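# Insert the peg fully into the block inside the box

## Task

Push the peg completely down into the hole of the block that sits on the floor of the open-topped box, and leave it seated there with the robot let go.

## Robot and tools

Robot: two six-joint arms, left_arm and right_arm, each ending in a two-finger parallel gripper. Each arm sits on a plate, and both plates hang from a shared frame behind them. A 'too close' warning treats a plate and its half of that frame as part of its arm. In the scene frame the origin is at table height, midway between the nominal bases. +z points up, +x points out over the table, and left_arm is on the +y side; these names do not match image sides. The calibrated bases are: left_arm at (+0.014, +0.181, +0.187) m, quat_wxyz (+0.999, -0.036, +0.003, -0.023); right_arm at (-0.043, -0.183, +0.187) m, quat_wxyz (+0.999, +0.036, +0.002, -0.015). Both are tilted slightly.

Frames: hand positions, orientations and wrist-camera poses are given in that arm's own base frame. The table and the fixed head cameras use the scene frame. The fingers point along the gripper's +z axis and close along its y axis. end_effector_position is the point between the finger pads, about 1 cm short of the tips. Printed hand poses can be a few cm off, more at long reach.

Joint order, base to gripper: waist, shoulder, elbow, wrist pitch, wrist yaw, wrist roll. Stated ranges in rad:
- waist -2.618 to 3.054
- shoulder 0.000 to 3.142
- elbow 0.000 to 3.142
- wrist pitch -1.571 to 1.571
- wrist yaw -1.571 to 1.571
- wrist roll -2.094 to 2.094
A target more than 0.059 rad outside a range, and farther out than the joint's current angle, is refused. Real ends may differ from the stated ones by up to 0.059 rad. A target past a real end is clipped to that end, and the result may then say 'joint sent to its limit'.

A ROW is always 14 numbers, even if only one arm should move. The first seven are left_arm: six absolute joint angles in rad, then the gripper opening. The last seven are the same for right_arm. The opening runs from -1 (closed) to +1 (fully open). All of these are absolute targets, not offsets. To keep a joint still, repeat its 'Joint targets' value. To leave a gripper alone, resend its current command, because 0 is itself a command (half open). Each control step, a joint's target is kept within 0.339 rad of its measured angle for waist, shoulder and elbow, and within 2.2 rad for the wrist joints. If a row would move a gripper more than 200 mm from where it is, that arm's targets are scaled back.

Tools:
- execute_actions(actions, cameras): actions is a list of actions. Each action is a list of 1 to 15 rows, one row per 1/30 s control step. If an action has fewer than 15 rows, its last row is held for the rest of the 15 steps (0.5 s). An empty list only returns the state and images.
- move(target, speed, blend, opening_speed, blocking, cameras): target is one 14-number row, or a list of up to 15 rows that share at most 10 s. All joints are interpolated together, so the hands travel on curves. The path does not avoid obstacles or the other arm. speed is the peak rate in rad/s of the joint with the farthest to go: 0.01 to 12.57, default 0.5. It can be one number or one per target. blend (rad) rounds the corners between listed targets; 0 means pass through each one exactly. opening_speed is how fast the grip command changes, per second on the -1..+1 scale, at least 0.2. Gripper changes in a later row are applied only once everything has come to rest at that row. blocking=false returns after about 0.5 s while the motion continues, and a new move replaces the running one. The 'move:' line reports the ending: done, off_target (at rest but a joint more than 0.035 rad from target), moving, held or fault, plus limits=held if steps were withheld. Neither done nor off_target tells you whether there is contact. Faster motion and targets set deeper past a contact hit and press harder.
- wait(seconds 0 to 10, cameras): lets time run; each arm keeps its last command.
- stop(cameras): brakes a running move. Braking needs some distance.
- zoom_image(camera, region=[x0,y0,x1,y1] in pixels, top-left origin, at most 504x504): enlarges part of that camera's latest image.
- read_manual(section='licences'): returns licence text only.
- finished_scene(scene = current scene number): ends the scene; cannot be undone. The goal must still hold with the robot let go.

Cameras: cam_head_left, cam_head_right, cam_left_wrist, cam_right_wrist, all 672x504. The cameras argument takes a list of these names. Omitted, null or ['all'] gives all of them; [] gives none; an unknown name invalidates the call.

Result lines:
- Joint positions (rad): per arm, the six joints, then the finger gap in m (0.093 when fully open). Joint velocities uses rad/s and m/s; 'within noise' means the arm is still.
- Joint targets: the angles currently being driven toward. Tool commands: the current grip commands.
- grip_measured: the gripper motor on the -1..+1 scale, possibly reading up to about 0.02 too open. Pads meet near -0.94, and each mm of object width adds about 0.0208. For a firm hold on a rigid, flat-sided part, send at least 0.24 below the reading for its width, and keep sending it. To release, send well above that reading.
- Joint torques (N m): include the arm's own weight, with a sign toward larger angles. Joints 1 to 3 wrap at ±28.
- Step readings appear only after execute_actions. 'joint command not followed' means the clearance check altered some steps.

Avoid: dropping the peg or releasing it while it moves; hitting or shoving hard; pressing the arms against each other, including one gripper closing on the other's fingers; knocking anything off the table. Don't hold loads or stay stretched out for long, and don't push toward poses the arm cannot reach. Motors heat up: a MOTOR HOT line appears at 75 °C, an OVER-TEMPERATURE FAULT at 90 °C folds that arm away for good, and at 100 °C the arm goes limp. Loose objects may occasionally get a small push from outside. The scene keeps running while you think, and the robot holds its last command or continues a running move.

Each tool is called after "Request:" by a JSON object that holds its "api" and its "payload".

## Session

Request:
{"api": "execute_actions", "payload": {"actions": []}}

Request:
{"api": "zoom_image", "payload": {"camera": "cam_head_left", "region": [180, 240, 520, 440]}}

Request:
{"api": "zoom_image", "payload": {"camera": "cam_head_right", "region": [180, 240, 520, 440]}}

Scene clock: 0.00 s.
left_arm: end_effector_position=(+0.3914, +0.0426, +0.0756) grip_measured=+1.000 end_effector_quat_wxyz=(+0.551, -0.064, +0.827, +0.094) | right_arm: end_effector_position=(+0.3717, -0.0222, +0.0974) grip_measured=+1.000 end_effector_quat_wxyz=(+0.587, +0.078, +0.803, -0.067)
Joint positions: left_arm=[0.018 1.617 0.392 0.832 -0.211 0.005 0.093] | right_arm=[0.054 1.489 0.296 0.877 0.253 0.064 0.093]
Joint velocities: within noise
Joint torques (N m): no reading
Heat: left arm: 29 °C; right arm: 31 °C.
Joint targets: left_arm=[0.018 1.610 0.400 0.834 -0.212 0.006] | right_arm=[0.054 1.481 0.307 0.888 0.253 0.064]
Tool commands: left_gripper/opening=+1.0 right_gripper/opening=+1.0

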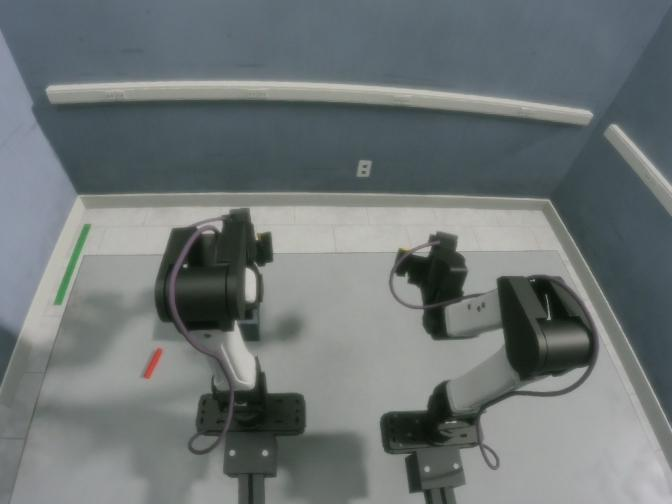

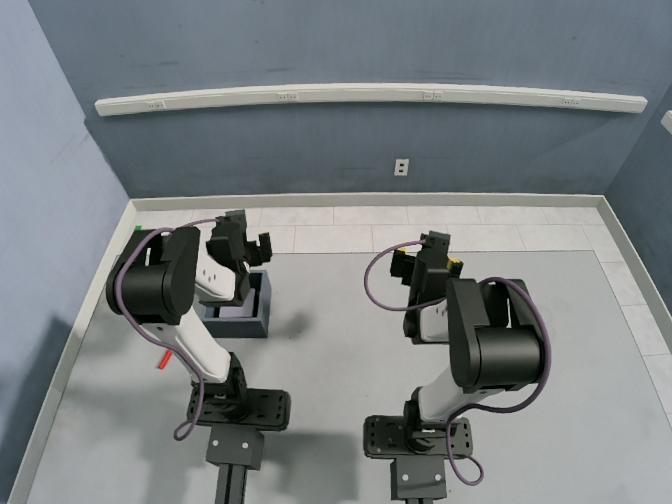

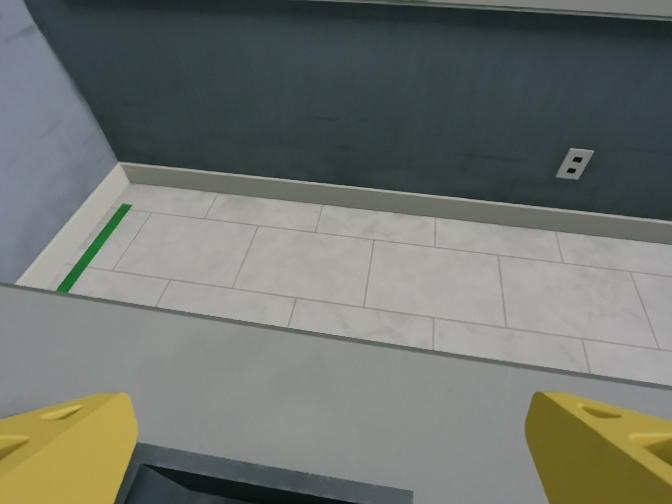

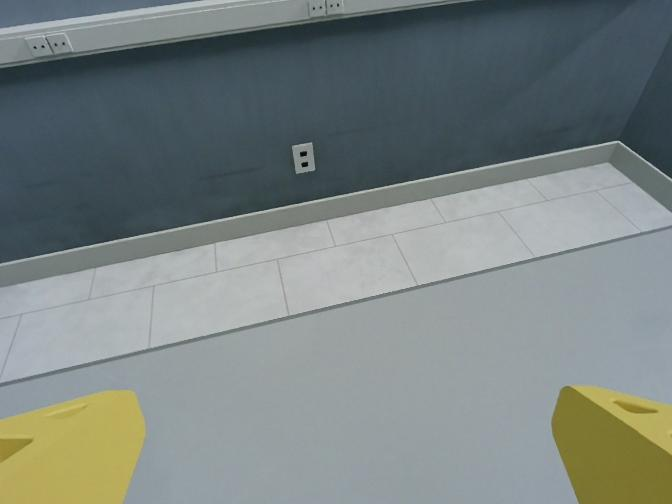

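Scaled by 1.482.

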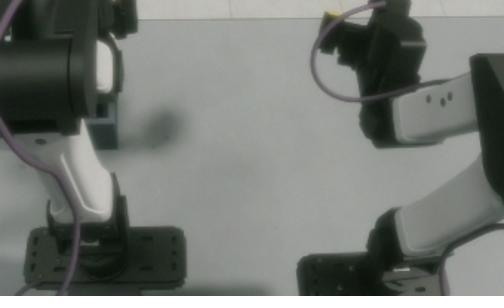

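Scaled by 1.482.

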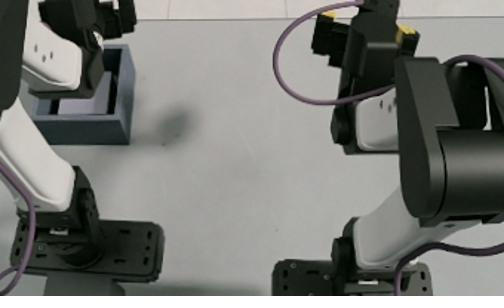

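Request:
{"api": "move", "payload": {"target": [[0.7,1.75,0.8,-0.3,-0.288,1.0,0.6,0.054,1.481,0.307,0.888,0.253,0.064,1],[0.85,2.16,1.025,-0.463,-0.288,1.183,0.6,0.054,1.481,0.307,0.888,0.253,0.064,1]], "speed": 1.3, "blend": 0.1}}

Scene clock: 16.00 s.
left_arm: end_effector_position=(+0.1726, +0.2665, -0.0985) grip_measured=+0.602 end_effector_quat_wxyz=(-0.126, +0.162, +0.977, +0.064) | right_arm: end_effector_position=(+0.3717, -0.0222, +0.0974) grip_measured=+1.000 end_effector_quat_wxyz=(+0.587, +0.078, +0.803, -0.067)
Joint positions: left_arm=[0.847 2.147 1.005 -0.456 -0.283 1.173 0.074] | right_arm=[0.054 1.489 0.296 0.877 0.253 0.064 0.093]
Joint velocities: within noise
Joint torques (N m): left_arm=[0.18 -6.16 4.93 -0.01 -0.21 0.04] | right_arm=[0.46 -5.07 7.35 2 0.07 0.02]
Heat: left arm: 30 °C; right arm: 32 °C.
Joint targets: left_arm=[0.850 2.160 1.025 -0.463 -0.288 1.183] | right_arm=[0.054 1.481 0.307 0.888 0.253 0.064]
move: done

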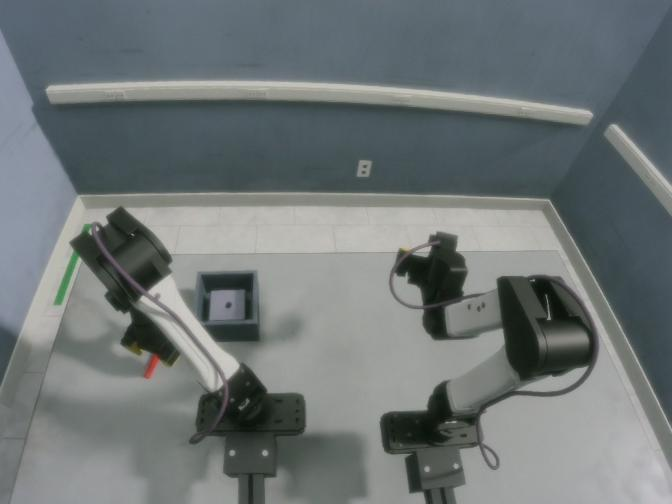

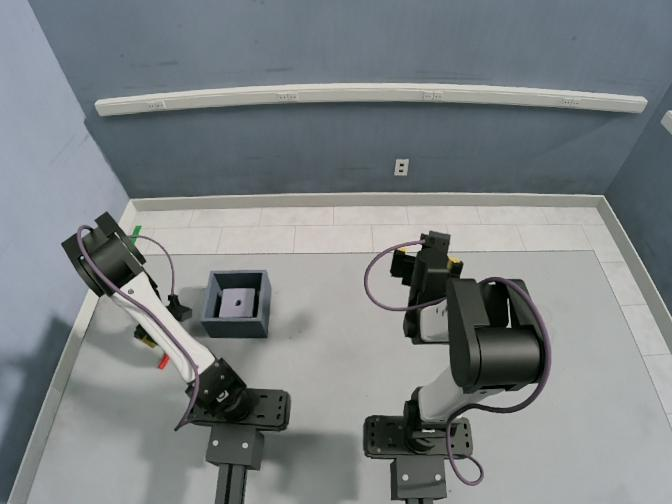

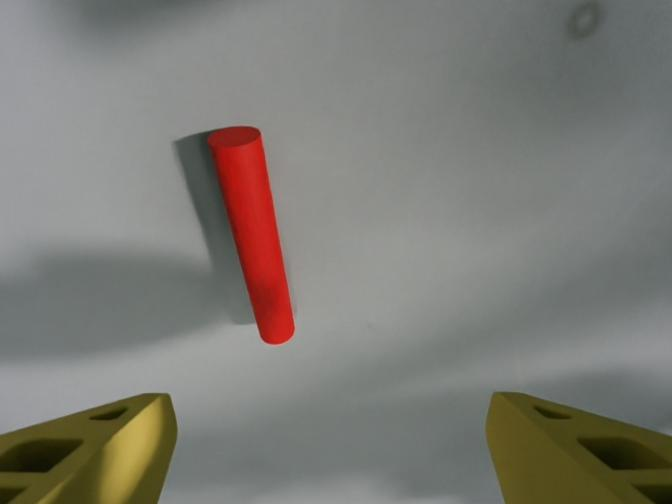

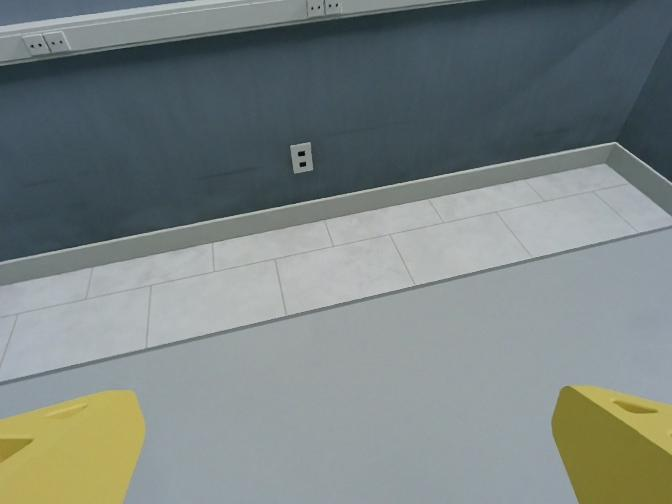

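Request:
{"api": "move", "payload": {"target": [0.798,2.378,1.276,-0.545,-0.27,0.98,0.4,0.054,1.481,0.307,0.888,0.253,0.064,1], "speed": 0.7, "cameras": ["cam_left_wrist"]}}

Scene clock: 39.63 s.
left_arm: end_effector_position=(+0.2137, +0.2871, -0.1270) grip_measured=+0.402 end_effector_quat_wxyz=(-0.130, +0.098, +0.985, +0.060) | right_arm: end_effector_position=(+0.3717, -0.0222, +0.0974) grip_measured=+1.000 end_effector_quat_wxyz=(+0.587, +0.078, +0.803, -0.067)
Joint positions: left_arm=[0.801 2.358 1.256 -0.538 -0.279 0.99 0.064] | right_arm=[0.054 1.489 0.296 0.877 0.253 0.064 0.093]
Joint velocities: within noise
Joint torques (N m): left_arm=[-0.39 -6.98 5.03 -0.11 -0.05 -0.16] | right_arm=[0.44 -5.03 7.35 1.97 0.06 0.05]
Heat: left arm: 32 °C; right arm: 33 °C.
Joint targets: left_arm=[0.798 2.378 1.276 -0.545 -0.270 0.980] | right_arm=[0.054 1.481 0.307 0.888 0.253 0.064]
move: done
Images, in order (width x height): cam_left_wrist 672x504.

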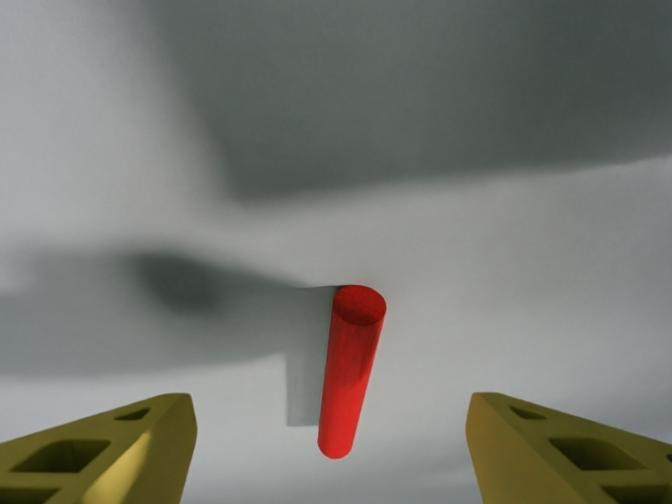

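Request:
{"api": "move", "payload": {"target": [0.83,2.405,1.165,-0.395,-0.281,1.109,0.4,0.054,1.481,0.307,0.888,0.253,0.064,1], "speed": 0.5, "cameras": ["cam_left_wrist"]}}

Scene clock: 58.80 s.
left_arm: end_effector_position=(+0.1967, +0.2811, -0.1510) grip_measured=+0.402 end_effector_quat_wxyz=(-0.130, +0.139, +0.980, +0.056) | right_arm: end_effector_position=(+0.3717, -0.0222, +0.0974) grip_measured=+1.000 end_effector_quat_wxyz=(+0.587, +0.078, +0.803, -0.067)
Joint positions: left_arm=[0.825 2.389 1.169 -0.408 -0.279 1.099 0.064] | right_arm=[0.054 1.489 0.296 0.877 0.253 0.064 0.093]
Joint velocities: within noise
Joint torques (N m): left_arm=[0.35 -6.99 2.41 0.11 -0.17 0.03] | right_arm=[0.44 -4.98 7.25 1.98 0.04 0.04]
Heat: left arm: 34 °C; right arm: 34 °C.
Joint targets: left_arm=[0.830 2.405 1.165 -0.395 -0.281 1.109] | right_arm=[0.054 1.481 0.307 0.888 0.253 0.064]
move: done
Images, in order (width x height): cam_left_wrist 672x504.

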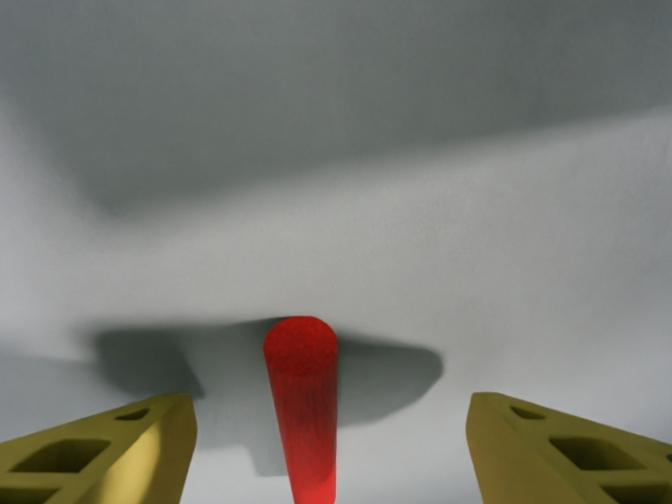

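Request:
{"api": "move", "payload": {"target": [[0.845,2.405,1.165,-0.395,-0.281,1.109,-0.95,0.054,1.481,0.307,0.888,0.253,0.064,1],[0.845,2.405,1.165,-0.395,-0.281,1.109,-0.951,0.054,1.481,0.307,0.888,0.253,0.064,1],[0.75,1.95,0.9,-0.5,-0.281,1.109,-0.951,0.054,1.481,0.307,0.888,0.253,0.064,1],[0.154,2.15,0.45,0.13,1.238,1.602,-0.951,0.054,1.481,0.307,0.888,0.253,0.064,1],[0.154,2.448,0.464,0.397,1.238,1.602,-0.951,0.054,1.481,0.307,0.888,0.253,0.064,1]], "speed": [0.5,0.8,1.0,1.3,0.8], "opening_speed": 2.5, "blend": [0,0,0.05,0.05,0]}}

Scene clock: 86.83 s.
left_arm: end_effector_position=(+0.1986, -0.1283, -0.0946) grip_measured=-0.880 end_effector_quat_wxyz=(+0.435, +0.530, +0.623, -0.376) | right_arm: end_effector_position=(+0.3717, -0.0222, +0.0974) grip_measured=+1.000 end_effector_quat_wxyz=(+0.587, +0.078, +0.803, -0.067)
Joint positions: left_arm=[0.161 2.435 0.456 0.384 1.226 1.589 0.003] | right_arm=[0.054 1.489 0.296 0.877 0.253 0.064 0.093]
Joint velocities: within noise
Joint torques (N m): left_arm=[-0.68 -3.89 -0.35 0.32 0.89 0.08] | right_arm=[0.51 -5.09 7.27 2 0.08 0.05]
Heat: left arm: 34 °C; right arm: 34 °C.
Joint targets: left_arm=[0.154 2.448 0.464 0.397 1.238 1.602] | right_arm=[0.054 1.481 0.307 0.888 0.253 0.064]
move: done

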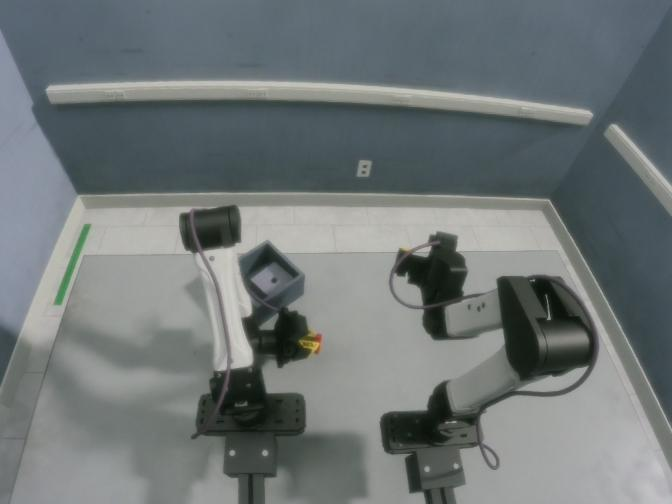

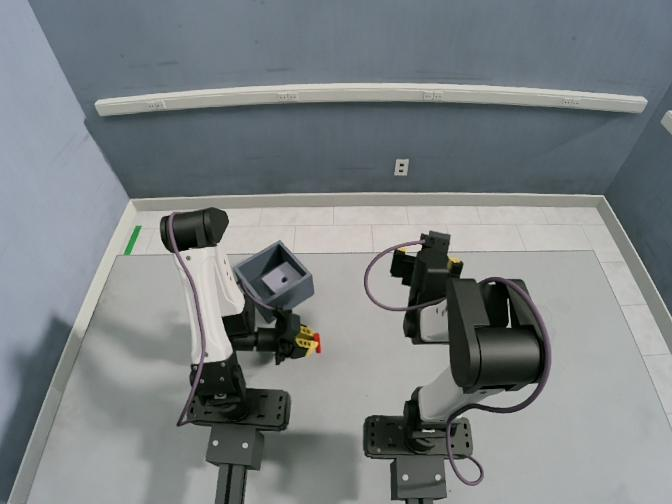

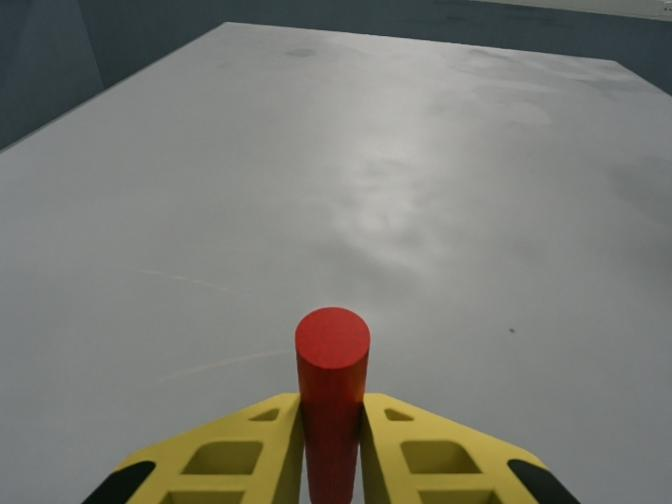

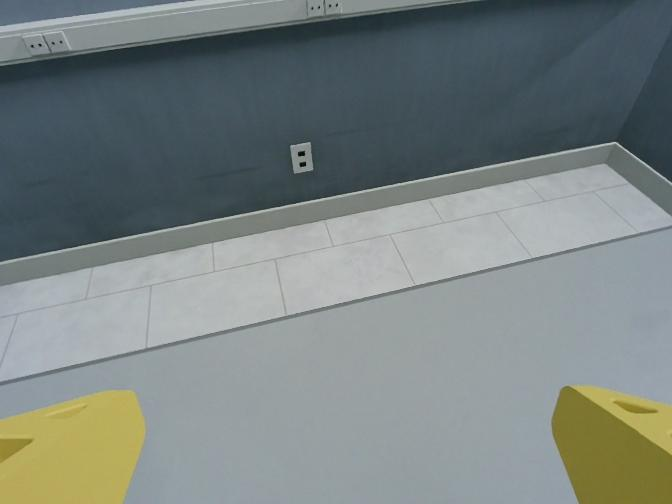

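Request:
{"api": "move", "payload": {"target": [[0.154,2.62,0.527,0.49,1.238,1.602,-0.951,0.054,1.481,0.307,0.888,0.253,0.064,1],[0.154,2.652,0.542,0.525,1.238,1.602,-0.951,0.054,1.481,0.307,0.888,0.253,0.064,1]], "speed": [0.5,0.12], "cameras": ["cam_left_wrist"]}}

Scene clock: 91.30 s.
left_arm: end_effector_position=(+0.1994, -0.1284, -0.1306) grip_measured=-0.880 end_effector_quat_wxyz=(+0.438, +0.531, +0.621, -0.376) | right_arm: end_effector_position=(+0.3717, -0.0222, +0.0974) grip_measured=+1.000 end_effector_quat_wxyz=(+0.587, +0.078, +0.803, -0.067)
Joint positions: left_arm=[0.161 2.636 0.535 0.512 1.23 1.59 0.003] | right_arm=[0.054 1.489 0.296 0.877 0.253 0.064 0.093]
Joint velocities: within noise
Joint torques (N m): left_arm=[-0.73 -4.01 -1.09 0.33 0.82 0.09] | right_arm=[0.53 -4.94 7.43 2.04 0.07 0.02]
Heat: left arm: 33 °C; right arm: 34 °C.
Joint targets: left_arm=[0.154 2.652 0.542 0.525 1.238 1.602] | right_arm=[0.054 1.481 0.307 0.888 0.253 0.064]
move: done
Images, in order (width x height): cam_left_wrist 672x504.

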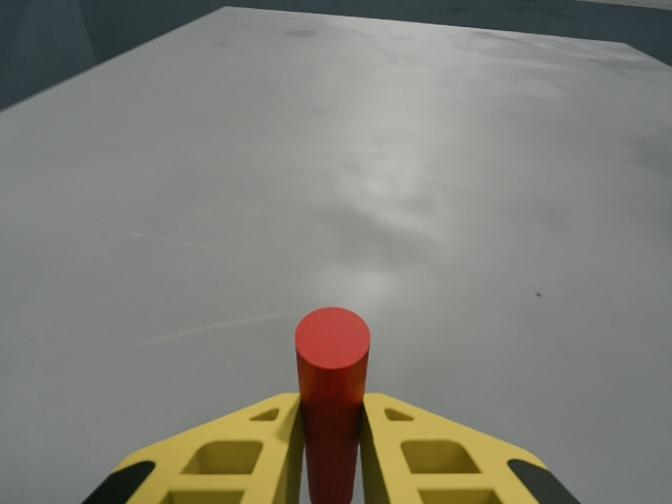

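Request:
{"api": "move", "payload": {"target": [0.154,2.674,0.550,0.538,1.238,1.602,-0.951,0.054,1.481,0.307,0.888,0.253,0.064,1], "speed": 0.12, "cameras": []}}

Request:
{"api": "move", "payload": {"target": [0.154,2.696,0.558,0.551,1.238,1.602,-0.951,0.054,1.481,0.307,0.888,0.253,0.064,1], "speed": 0.12, "cameras": ["cam_left_wrist","cam_head_left"]}}

Scene clock: 96.17 s.
left_arm: end_effector_position=(+0.1988, -0.1285, -0.1346) grip_measured=-0.880 end_effector_quat_wxyz=(+0.438, +0.531, +0.621, -0.376) | right_arm: end_effector_position=(+0.3717, -0.0222, +0.0974) grip_measured=+1.000 end_effector_quat_wxyz=(+0.587, +0.078, +0.803, -0.067)
Joint positions: left_arm=[0.161 2.658 0.543 0.525 1.23 1.59 0.003] | right_arm=[0.054 1.489 0.296 0.877 0.253 0.064 0.093]
Joint velocities: within noise
Joint torques (N m): left_arm=[-0.7 -3.95 -1.14 0.32 0.83 0.07] | right_arm=[0.57 -5.04 7.24 2 0.04 0.01]
Heat: left arm: 33 °C; right arm: 34 °C.
Joint targets: left_arm=[0.154 2.674 0.550 0.538 1.238 1.602] | right_arm=[0.054 1.481 0.307 0.888 0.253 0.064]
move: done
No camera images: "cameras" was empty.

Scene clock: 96.93 s.
left_arm: end_effector_position=(+0.1980, -0.1286, -0.1387) grip_measured=-0.880 end_effector_quat_wxyz=(+0.438, +0.531, +0.621, -0.376) | right_arm: end_effector_position=(+0.3717, -0.0222, +0.0974) grip_measured=+1.000 end_effector_quat_wxyz=(+0.587, +0.078, +0.803, -0.067)
Joint positions: left_arm=[0.161 2.68 0.551 0.538 1.23 1.59 0.003] | right_arm=[0.054 1.489 0.296 0.877 0.253 0.064 0.093]
Joint velocities: within noise
Joint torques (N m): left_arm=[-0.7 -3.97 -1.24 0.32 0.83 0.07] | right_arm=[0.5 -5.03 7.43 1.97 0.07 0.07]
Heat: left arm: 33 °C; right arm: 34 °C.
Joint targets: left_arm=[0.154 2.696 0.558 0.551 1.238 1.602] | right_arm=[0.054 1.481 0.307 0.888 0.253 0.064]
move: done
Images, in order (width x height): cam_head_left 672x504, cam_left_wrist 672x504.

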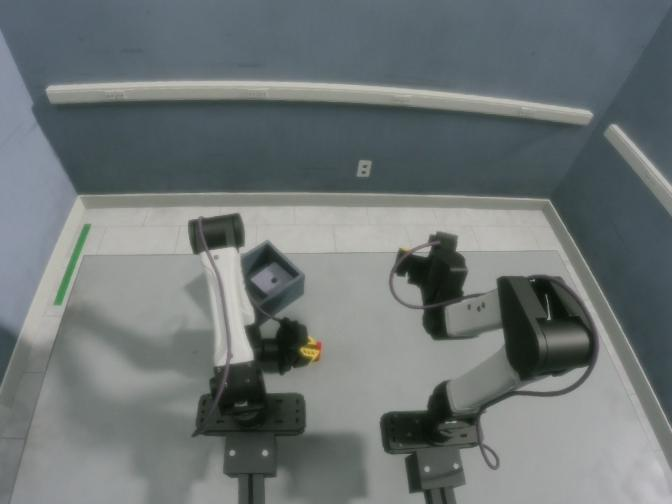

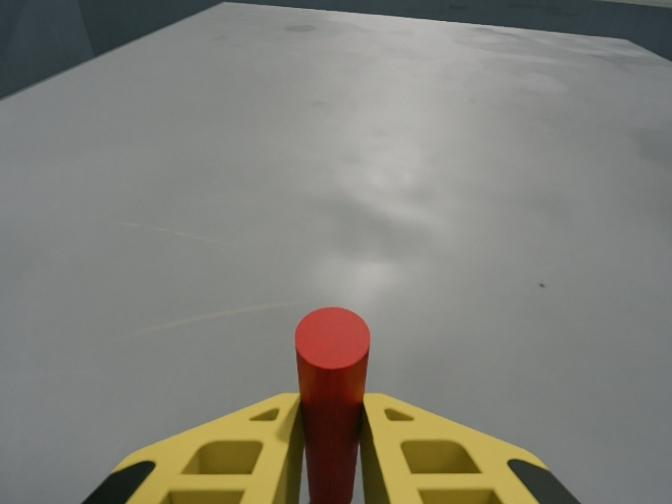

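Request:
{"api": "move", "payload": {"target": [0.154,2.722,0.568,0.567,1.238,1.602,-0.951,0.054,1.481,0.307,0.888,0.253,0.064,1], "speed": 0.12, "cameras": []}}

Request:
{"api": "move", "payload": {"target": [0.154,2.744,0.577,0.580,1.238,1.602,-0.951,0.054,1.481,0.307,0.888,0.253,0.064,1], "speed": 0.12, "cameras": ["cam_left_wrist"]}}

Scene clock: 100.97 s.
left_arm: end_effector_position=(+0.1967, -0.1290, -0.1431) grip_measured=-0.880 end_effector_quat_wxyz=(+0.438, +0.530, +0.621, -0.377) | right_arm: end_effector_position=(+0.3717, -0.0222, +0.0974) grip_measured=+1.000 end_effector_quat_wxyz=(+0.587, +0.078, +0.803, -0.067)
Joint positions: left_arm=[0.161 2.706 0.56 0.552 1.232 1.59 0.003] | right_arm=[0.054 1.489 0.296 0.877 0.253 0.064 0.093]
Joint velocities: within noise
Joint torques (N m): left_arm=[-0.72 -3.96 -1.26 0.35 0.81 0.08] | right_arm=[0.57 -5.11 7.12 2 0.04 0.04]
Heat: left arm: 33 °C; right arm: 34 °C.
Joint targets: left_arm=[0.154 2.722 0.568 0.567 1.238 1.602] | right_arm=[0.054 1.481 0.307 0.888 0.253 0.064]
move: done
No camera images: "cameras" was empty.

Scene clock: 101.70 s.
left_arm: end_effector_position=(+0.1962, -0.1302, -0.1435) grip_measured=-0.880 end_effector_quat_wxyz=(+0.445, +0.526, +0.616, -0.382) | right_arm: end_effector_position=(+0.3717, -0.0222, +0.0974) grip_measured=+1.000 end_effector_quat_wxyz=(+0.587, +0.078, +0.803, -0.067)
Joint positions: left_arm=[0.161 2.725 0.567 0.565 1.253 1.591 0.003] | right_arm=[0.054 1.489 0.296 0.877 0.253 0.064 0.093]
Joint velocities: within noise
Joint torques (N m): left_arm=[-0.75 -3.84 -1.18 0.36 0.56 0.05] | right_arm=[0.49 -5.09 7.38 1.98 0.04 0.01]
Heat: left arm: 33 °C; right arm: 34 °C.
Joint targets: left_arm=[0.154 2.744 0.577 0.580 1.238 1.602] | right_arm=[0.054 1.481 0.307 0.888 0.253 0.064]
move: done
Images, in order (width x height): cam_left_wrist 672x504.

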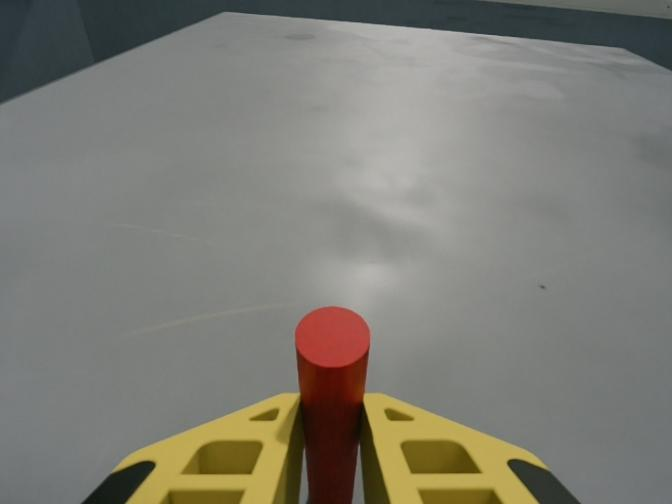

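Request:
{"api": "move", "payload": {"target": [[0.154,2.73,0.571,0.571,1.242,1.602,-0.951,0.054,1.481,0.307,0.888,0.253,0.064,1],[0.154,2.73,0.571,0.571,1.242,1.602,0.0,0.054,1.481,0.307,0.888,0.253,0.064,1],[0.154,2.448,0.464,0.397,1.238,1.602,0,0.054,1.481,0.307,0.888,0.253,0.064,1],[0.154,1.85,0.55,-0.286,1.238,1.602,0,0.054,1.481,0.307,0.888,0.253,0.064,1],[-0.65,1.883,0.79,-0.5,-0.06,0,0,0.054,1.481,0.307,0.888,0.253,0.064,1]], "speed": [0.5,0.5,0.6,1.2,1.5], "blend": [0,0,0.03,0.1,0], "opening_speed": 0.9, "cameras": ["cam_left_wrist","cam_head_left"]}}

Scene clock: 118.33 s.
left_arm: end_effector_position=(+0.2081, -0.1461, -0.0698) grip_measured=-0.002 end_effector_quat_wxyz=(-0.008, +0.322, +0.946, +0.029) | right_arm: end_effector_position=(+0.3717, -0.0222, +0.0974) grip_measured=+1.000 end_effector_quat_wxyz=(+0.587, +0.078, +0.803, -0.067)
Joint positions: left_arm=[-0.645 1.878 0.767 -0.494 -0.05 0.01 0.045] | right_arm=[0.054 1.489 0.296 0.877 0.253 0.064 0.093]
Joint velocities: within noise
Joint torques (N m): left_arm=[-0.5 -4.89 5.91 0.24 -0.13 -0.15] | right_arm=[0.49 -5.01 7.31 2 0.07 0.02]
Heat: left arm: 32 °C; right arm: 35 °C.
Joint targets: left_arm=[-0.650 1.883 0.790 -0.500 -0.060 0.000] | right_arm=[0.054 1.481 0.307 0.888 0.253 0.064]
move: done
Images, in order (width x height): cam_head_left 672x504, cam_left_wrist 672x504.

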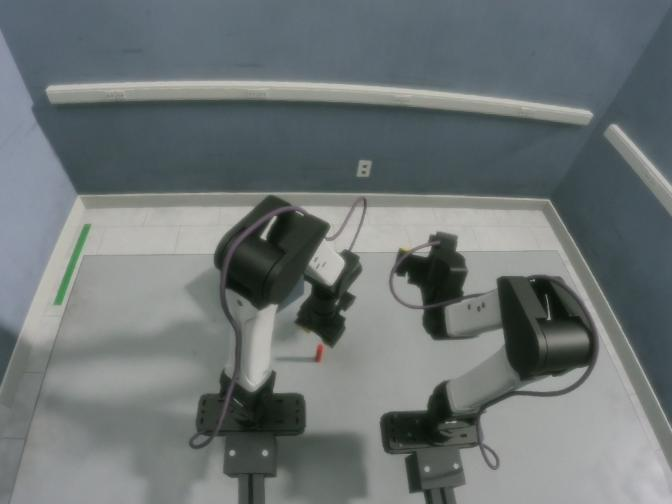

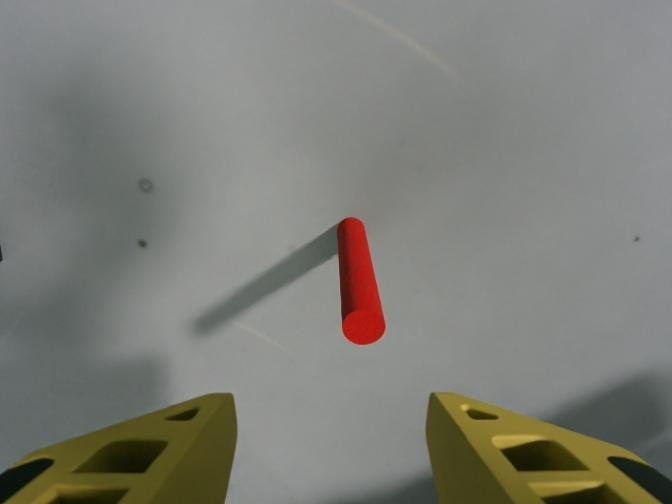

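Request:
{"api": "move", "payload": {"target": [[-0.682,2.092,0.742,-0.268,-0.064,-0.01,0.1,0.054,1.481,0.307,0.888,0.253,0.064,1],[-0.682,2.092,0.742,-0.268,-0.064,-0.01,-0.95,0.054,1.481,0.307,0.888,0.253,0.064,1],[-0.66,1.87,0.79,-0.49,-0.064,-0.01,-0.95,0.054,1.481,0.307,0.888,0.253,0.064,1],[-0.6,1.72,0.97,-0.82,-0.07,0,-0.95,0.054,1.481,0.307,0.888,0.253,0.064,1],[-0.057,2.1,1.53,-0.965,-0.077,-0.01,-0.95,0.054,1.481,0.307,0.888,0.253,0.064,1]], "speed": [0.5,0.5,0.7,1.0,1.0], "blend": [0,0,0.05,0.05,0], "opening_speed": 2.0, "cameras": ["cam_left_wrist","cam_head_left"]}}

Scene clock: 139.03 s.
left_arm: end_effector_position=(+0.3949, -0.0070, +0.0184) grip_measured=-0.876 end_effector_quat_wxyz=(+0.018, +0.023, +0.999, +0.037) | right_arm: end_effector_position=(+0.3717, -0.0222, +0.0974) grip_measured=+1.000 end_effector_quat_wxyz=(+0.587, +0.078, +0.803, -0.067)
Joint positions: left_arm=[-0.05 2.08 1.501 -0.958 -0.076 -0.002 0.003] | right_arm=[0.054 1.489 0.296 0.877 0.253 0.064 0.093]
Joint velocities: within noise
Joint torques (N m): left_arm=[-0.96 -6.74 8.08 0.28 -0.06 -0.14] | right_arm=[0.57 -4.98 7.34 2 0.08 0.04]
Heat: left arm: 32 °C; right arm: 35 °C.
Joint targets: left_arm=[-0.057 2.100 1.530 -0.965 -0.077 -0.010] | right_arm=[0.054 1.481 0.307 0.888 0.253 0.064]
move: done
Images, in order (width x height): cam_head_left 672x504, cam_left_wrist 672x504.

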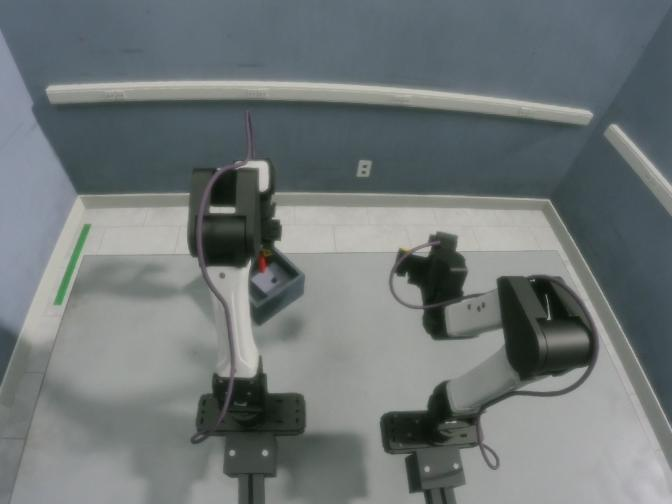

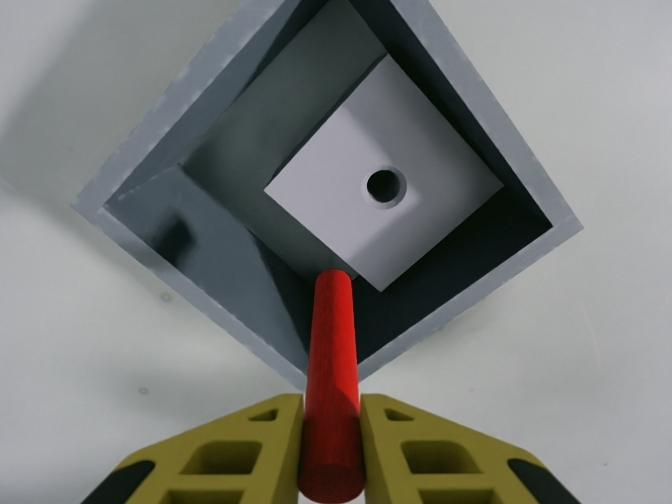

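Request:
{"api": "move", "payload": {"target": [-0.116,2.263,1.612,-0.896,-0.077,-0.06,-0.95,0.054,1.481,0.307,0.888,0.253,0.064,1], "speed": 0.4, "cameras": ["cam_left_wrist"]}}

Scene clock: 147.37 s.
left_arm: end_effector_position=(+0.4136, -0.0342, -0.0261) grip_measured=-0.876 end_effector_quat_wxyz=(+0.003, +0.032, +0.999, +0.038) | right_arm: end_effector_position=(+0.3717, -0.0222, +0.0974) grip_measured=+1.000 end_effector_quat_wxyz=(+0.587, +0.078, +0.803, -0.067)
Joint positions: left_arm=[-0.113 2.247 1.583 -0.908 -0.076 -0.05 0.003] | right_arm=[0.054 1.489 0.296 0.877 0.253 0.064 0.093]
Joint velocities: within noise
Joint torques (N m): left_arm=[-0.75 -7.95 7.76 0.43 -0.04 -0.14] | right_arm=[0.47 -5.07 7.3 1.98 0.04 0.04]
Heat: left arm: 33 °C; right arm: 35 °C.
Joint targets: left_arm=[-0.116 2.263 1.612 -0.896 -0.077 -0.060] | right_arm=[0.054 1.481 0.307 0.888 0.253 0.064]
move: done
Images, in order (width x height): cam_left_wrist 672x504.

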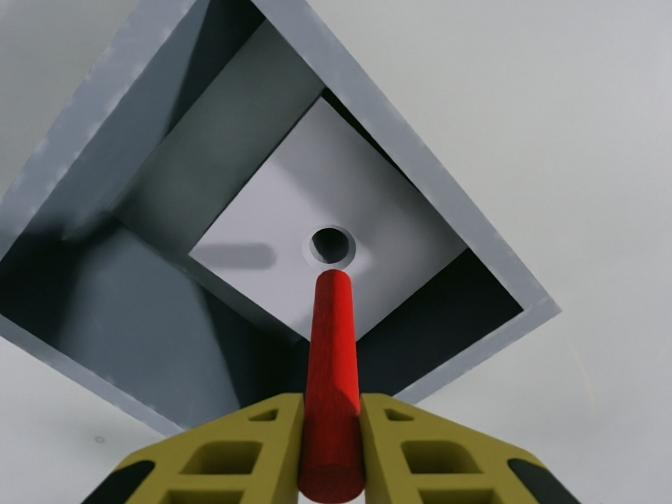

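Request:
{"api": "move", "payload": {"target": [-0.104,2.302,1.563,-0.847,-0.077,-0.06,-0.95,0.054,1.481,0.307,0.888,0.253,0.064,1], "speed": 0.25, "cameras": ["cam_left_wrist"]}}

Scene clock: 156.00 s.
left_arm: end_effector_position=(+0.4161, -0.0345, -0.0427) grip_measured=-0.876 end_effector_quat_wxyz=(+0.003, +0.031, +0.999, +0.038) | right_arm: end_effector_position=(+0.3717, -0.0222, +0.0974) grip_measured=+1.000 end_effector_quat_wxyz=(+0.587, +0.078, +0.803, -0.067)
Joint positions: left_arm=[-0.113 2.282 1.572 -0.86 -0.076 -0.051 0.003] | right_arm=[0.054 1.489 0.296 0.877 0.253 0.064 0.093]
Joint velocities: within noise
Joint torques (N m): left_arm=[0.24 -7.8 4.44 0.44 -0.06 -0.15] | right_arm=[0.54 -4.97 7.25 2.01 0.06 0.04]
Heat: left arm: 35 °C; right arm: 36 °C.
Joint targets: left_arm=[-0.104 2.302 1.563 -0.847 -0.077 -0.060] | right_arm=[0.054 1.481 0.307 0.888 0.253 0.064]
move: done
Images, in order (width x height): cam_left_wrist 672x504.

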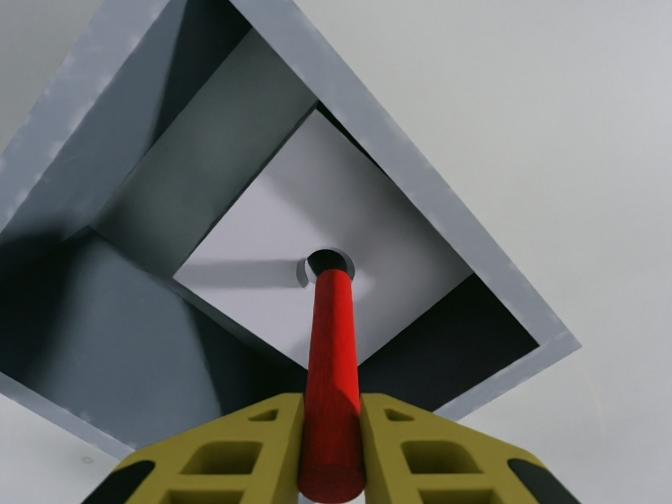

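Request:
{"api": "move", "payload": {"target": [-0.094,2.318,1.535,-0.804,-0.077,-0.06,-0.95,0.054,1.481,0.307,0.888,0.253,0.064,1], "speed": 0.25, "cameras": ["cam_left_wrist"]}}

Request:
{"api": "zoom_image", "payload": {"camera": "cam_left_wrist", "region": [234, 200, 434, 350]}}

Scene clock: 165.30 s.
left_arm: end_effector_position=(+0.4157, -0.0297, -0.0536) grip_measured=-0.876 end_effector_quat_wxyz=(+0.005, +0.025, +0.999, +0.038) | right_arm: end_effector_position=(+0.3717, -0.0222, +0.0974) grip_measured=+1.000 end_effector_quat_wxyz=(+0.587, +0.078, +0.803, -0.067)
Joint positions: left_arm=[-0.102 2.296 1.547 -0.817 -0.076 -0.051 0.003] | right_arm=[0.054 1.489 0.296 0.877 0.253 0.064 0.093]
Joint velocities: within noise
Joint torques (N m): left_arm=[0.14 -7.58 4.12 0.43 -0.05 -0.15] | right_arm=[0.61 -5 7.39 2 0.06 0.04]
Heat: left arm: 35 °C; right arm: 36 °C.
Joint targets: left_arm=[-0.094 2.318 1.535 -0.804 -0.077 -0.060] | right_arm=[0.054 1.481 0.307 0.888 0.253 0.064]
move: done
Images, in order (width x height): cam_left_wrist 672x504.

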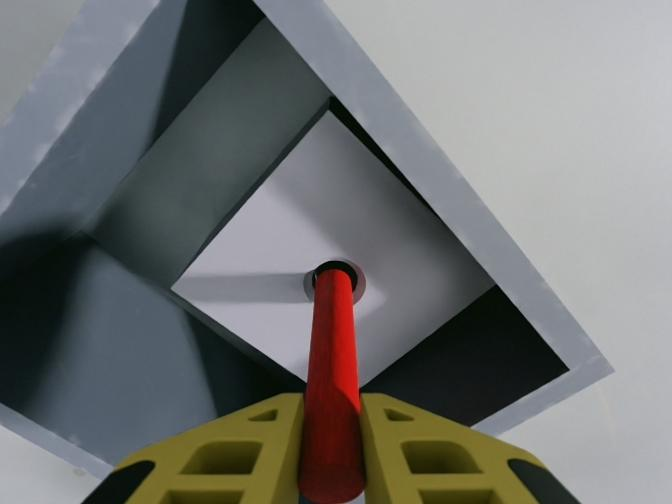

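Scaled by 2.520.

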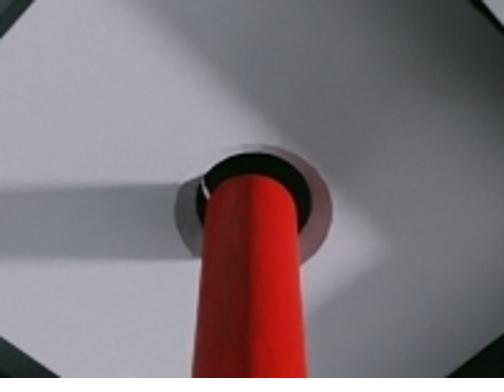

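Request:
{"api": "move", "payload": {"target": [-0.093,2.366,1.511,-0.735,-0.077,-0.06,-0.95,0.054,1.481,0.307,0.888,0.253,0.064,1], "speed": 0.2, "cameras": ["cam_left_wrist"]}}

Scene clock: 175.40 s.
left_arm: end_effector_position=(+0.4153, -0.0296, -0.0783) grip_measured=-0.876 end_effector_quat_wxyz=(+0.005, +0.025, +0.999, +0.038) | right_arm: end_effector_position=(+0.3717, -0.0222, +0.0974) grip_measured=+1.000 end_effector_quat_wxyz=(+0.587, +0.078, +0.803, -0.067)
Joint positions: left_arm=[-0.102 2.344 1.522 -0.744 -0.076 -0.051 0.003] | right_arm=[0.054 1.489 0.296 0.877 0.253 0.064 0.093]
Joint velocities: within noise
Joint torques (N m): left_arm=[0.2 -7.77 3.93 0.4 -0.05 -0.15] | right_arm=[0.51 -5.04 7.42 2 0.07 0.02]
Heat: left arm: 36 °C; right arm: 36 °C.
Joint targets: left_arm=[-0.093 2.366 1.511 -0.735 -0.077 -0.060] | right_arm=[0.054 1.481 0.307 0.888 0.253 0.064]
move: done
Images, in order (width x height): cam_left_wrist 672x504.

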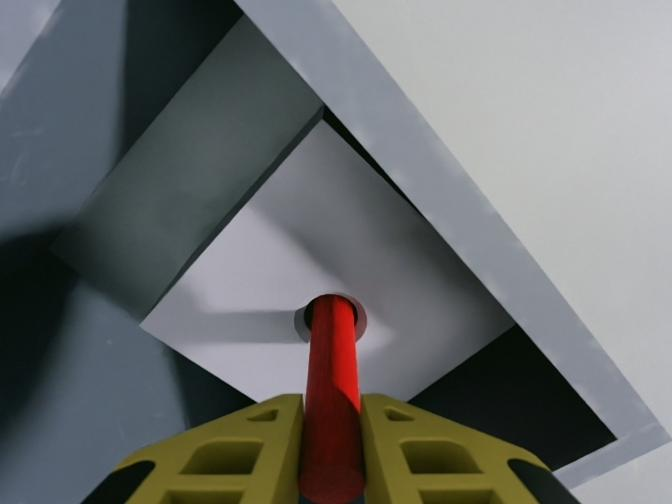

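Request:
{"api": "move", "payload": {"target": [-0.09,2.43,1.495,-0.654,-0.077,-0.06,-0.95,0.054,1.481,0.307,0.888,0.253,0.064,1], "speed": 0.2, "cameras": ["cam_left_wrist"]}}

Scene clock: 178.47 s.
left_arm: end_effector_position=(+0.4165, -0.0275, -0.1023) grip_measured=-0.876 end_effector_quat_wxyz=(+0.007, +0.023, +0.999, +0.038) | right_arm: end_effector_position=(+0.3717, -0.0222, +0.0974) grip_measured=+1.000 end_effector_quat_wxyz=(+0.587, +0.078, +0.803, -0.067)
Joint positions: left_arm=[-0.097 2.399 1.51 -0.674 -0.076 -0.051 0.003] | right_arm=[0.054 1.489 0.296 0.877 0.253 0.064 0.093]
Joint velocities: within noise
Joint torques (N m): left_arm=[0.01 -7.08 3.47 0.53 -0.04 -0.15] | right_arm=[0.39 -4.94 7.31 2 0.07 0.04]
Heat: left arm: 36 °C; right arm: 36 °C.
Joint targets: left_arm=[-0.090 2.430 1.495 -0.654 -0.077 -0.060] | right_arm=[0.054 1.481 0.307 0.888 0.253 0.064]
move: done
Images, in order (width x height): cam_left_wrist 672x504.

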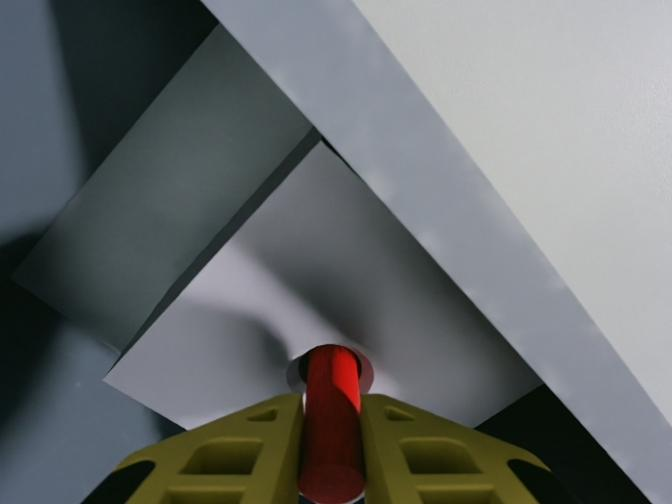

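Request:
{"api": "move", "payload": {"target": [-0.087,2.462,1.486,-0.612,-0.077,-0.06,-0.95,0.054,1.481,0.307,0.888,0.253,0.064,1], "speed": 0.2, "cameras": ["cam_left_wrist"]}}

Request:
{"api": "zoom_image", "payload": {"camera": "cam_left_wrist", "region": [234, 320, 434, 470]}}

Scene clock: 182.47 s.
left_arm: end_effector_position=(+0.4174, -0.0276, -0.1028) grip_measured=-0.876 end_effector_quat_wxyz=(+0.008, +0.023, +0.999, +0.038) | right_arm: end_effector_position=(+0.3717, -0.0222, +0.0974) grip_measured=+1.000 end_effector_quat_wxyz=(+0.587, +0.078, +0.803, -0.067)
Joint positions: left_arm=[-0.097 2.4 1.51 -0.67 -0.076 -0.051 0.003] | right_arm=[0.054 1.489 0.296 0.877 0.253 0.064 0.093]
Joint velocities: within noise
Joint torques (N m): left_arm=[0.28 -4.57 2.69 0.97 -0.04 -0.15] | right_arm=[0.44 -4.9 7.25 1.96 0.04 0.05]
Heat: left arm: 36 °C; right arm: 37 °C.
Joint targets: left_arm=[-0.087 2.462 1.486 -0.612 -0.077 -0.060] | right_arm=[0.054 1.481 0.307 0.888 0.253 0.064]
move: off_target (left_arm); left_arm: the shoulder is farthest, 0.062 rad from its target
Images, in order (width x height): cam_left_wrist 672x504.

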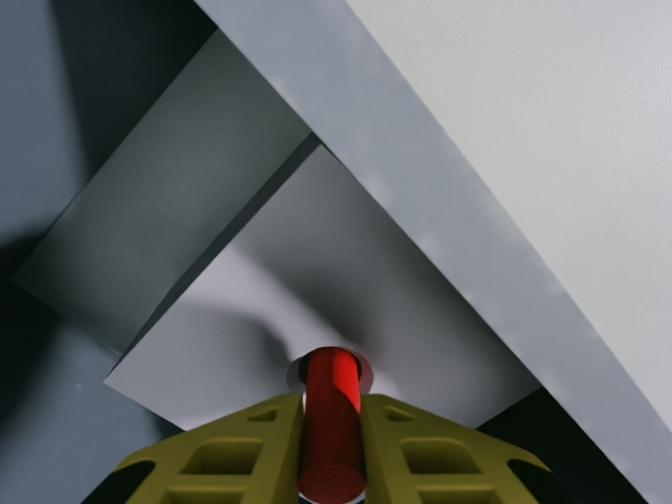

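Scaled by 2.520.

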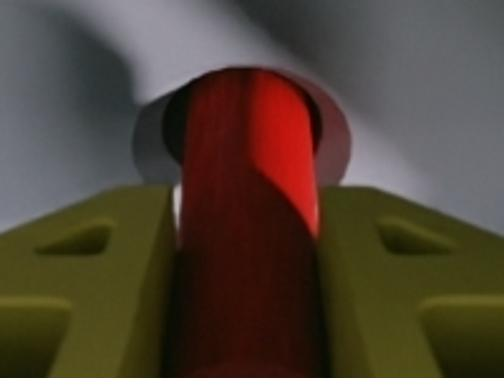

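Request:
{"api": "move", "payload": {"target": [[-0.093,2.41,1.502,-0.664,-0.077,-0.06,-0.95,0.054,1.481,0.307,0.888,0.253,0.064,1],[-0.093,2.41,1.502,-0.664,-0.077,-0.06,-0.4,0.054,1.481,0.307,0.888,0.253,0.064,1],[-0.093,2.34,1.53,-0.745,-0.077,-0.06,-0.4,0.054,1.481,0.307,0.888,0.253,0.064,1],[-0.1,2.23,1.62,-0.9,-0.077,-0.06,-0.4,0.054,1.481,0.307,0.888,0.253,0.064,1]], "speed": [0.4,0.5,0.5,0.7], "opening_speed": 1.5, "cameras": ["cam_left_wrist"]}}

Scene clock: 191.27 s.
left_arm: end_effector_position=(+0.4252, -0.0284, -0.0236) grip_measured=-0.402 end_effector_quat_wxyz=(+0.018, +0.022, +0.999, +0.037) | right_arm: end_effector_position=(+0.3717, -0.0222, +0.0974) grip_measured=+1.000 end_effector_quat_wxyz=(+0.587, +0.078, +0.803, -0.067)
Joint positions: left_arm=[-0.097 2.255 1.608 -0.893 -0.076 -0.051 0.026] | right_arm=[0.054 1.489 0.296 0.877 0.253 0.064 0.093]
Joint velocities: within noise
Joint torques (N m): left_arm=[-0.77 -11.47 6.46 0.28 -0.04 -0.14] | right_arm=[0.55 -5.08 7.32 1.99 0.08 0.04]
Heat: left arm: 35 °C; right arm: 37 °C.
Joint targets: left_arm=[-0.100 2.230 1.620 -0.900 -0.077 -0.060] | right_arm=[0.054 1.481 0.307 0.888 0.253 0.064]
move: done
Images, in order (width x height): cam_left_wrist 672x504.

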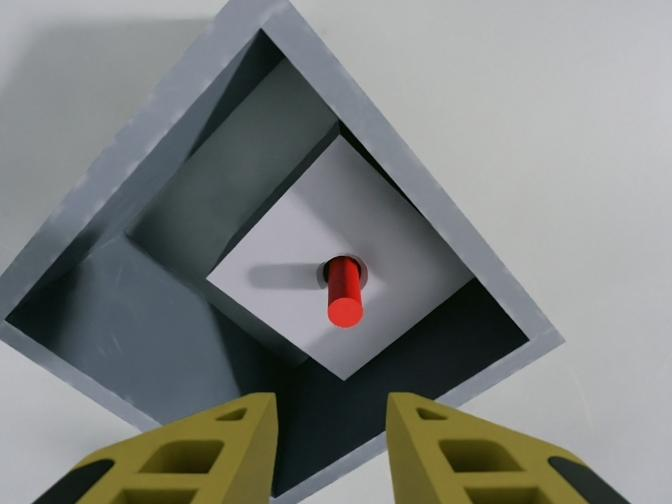

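Similar to the practice result.

Request:
{"api": "finished_scene", "payload": {"scene": 2}}

The scene is finished: the task was done.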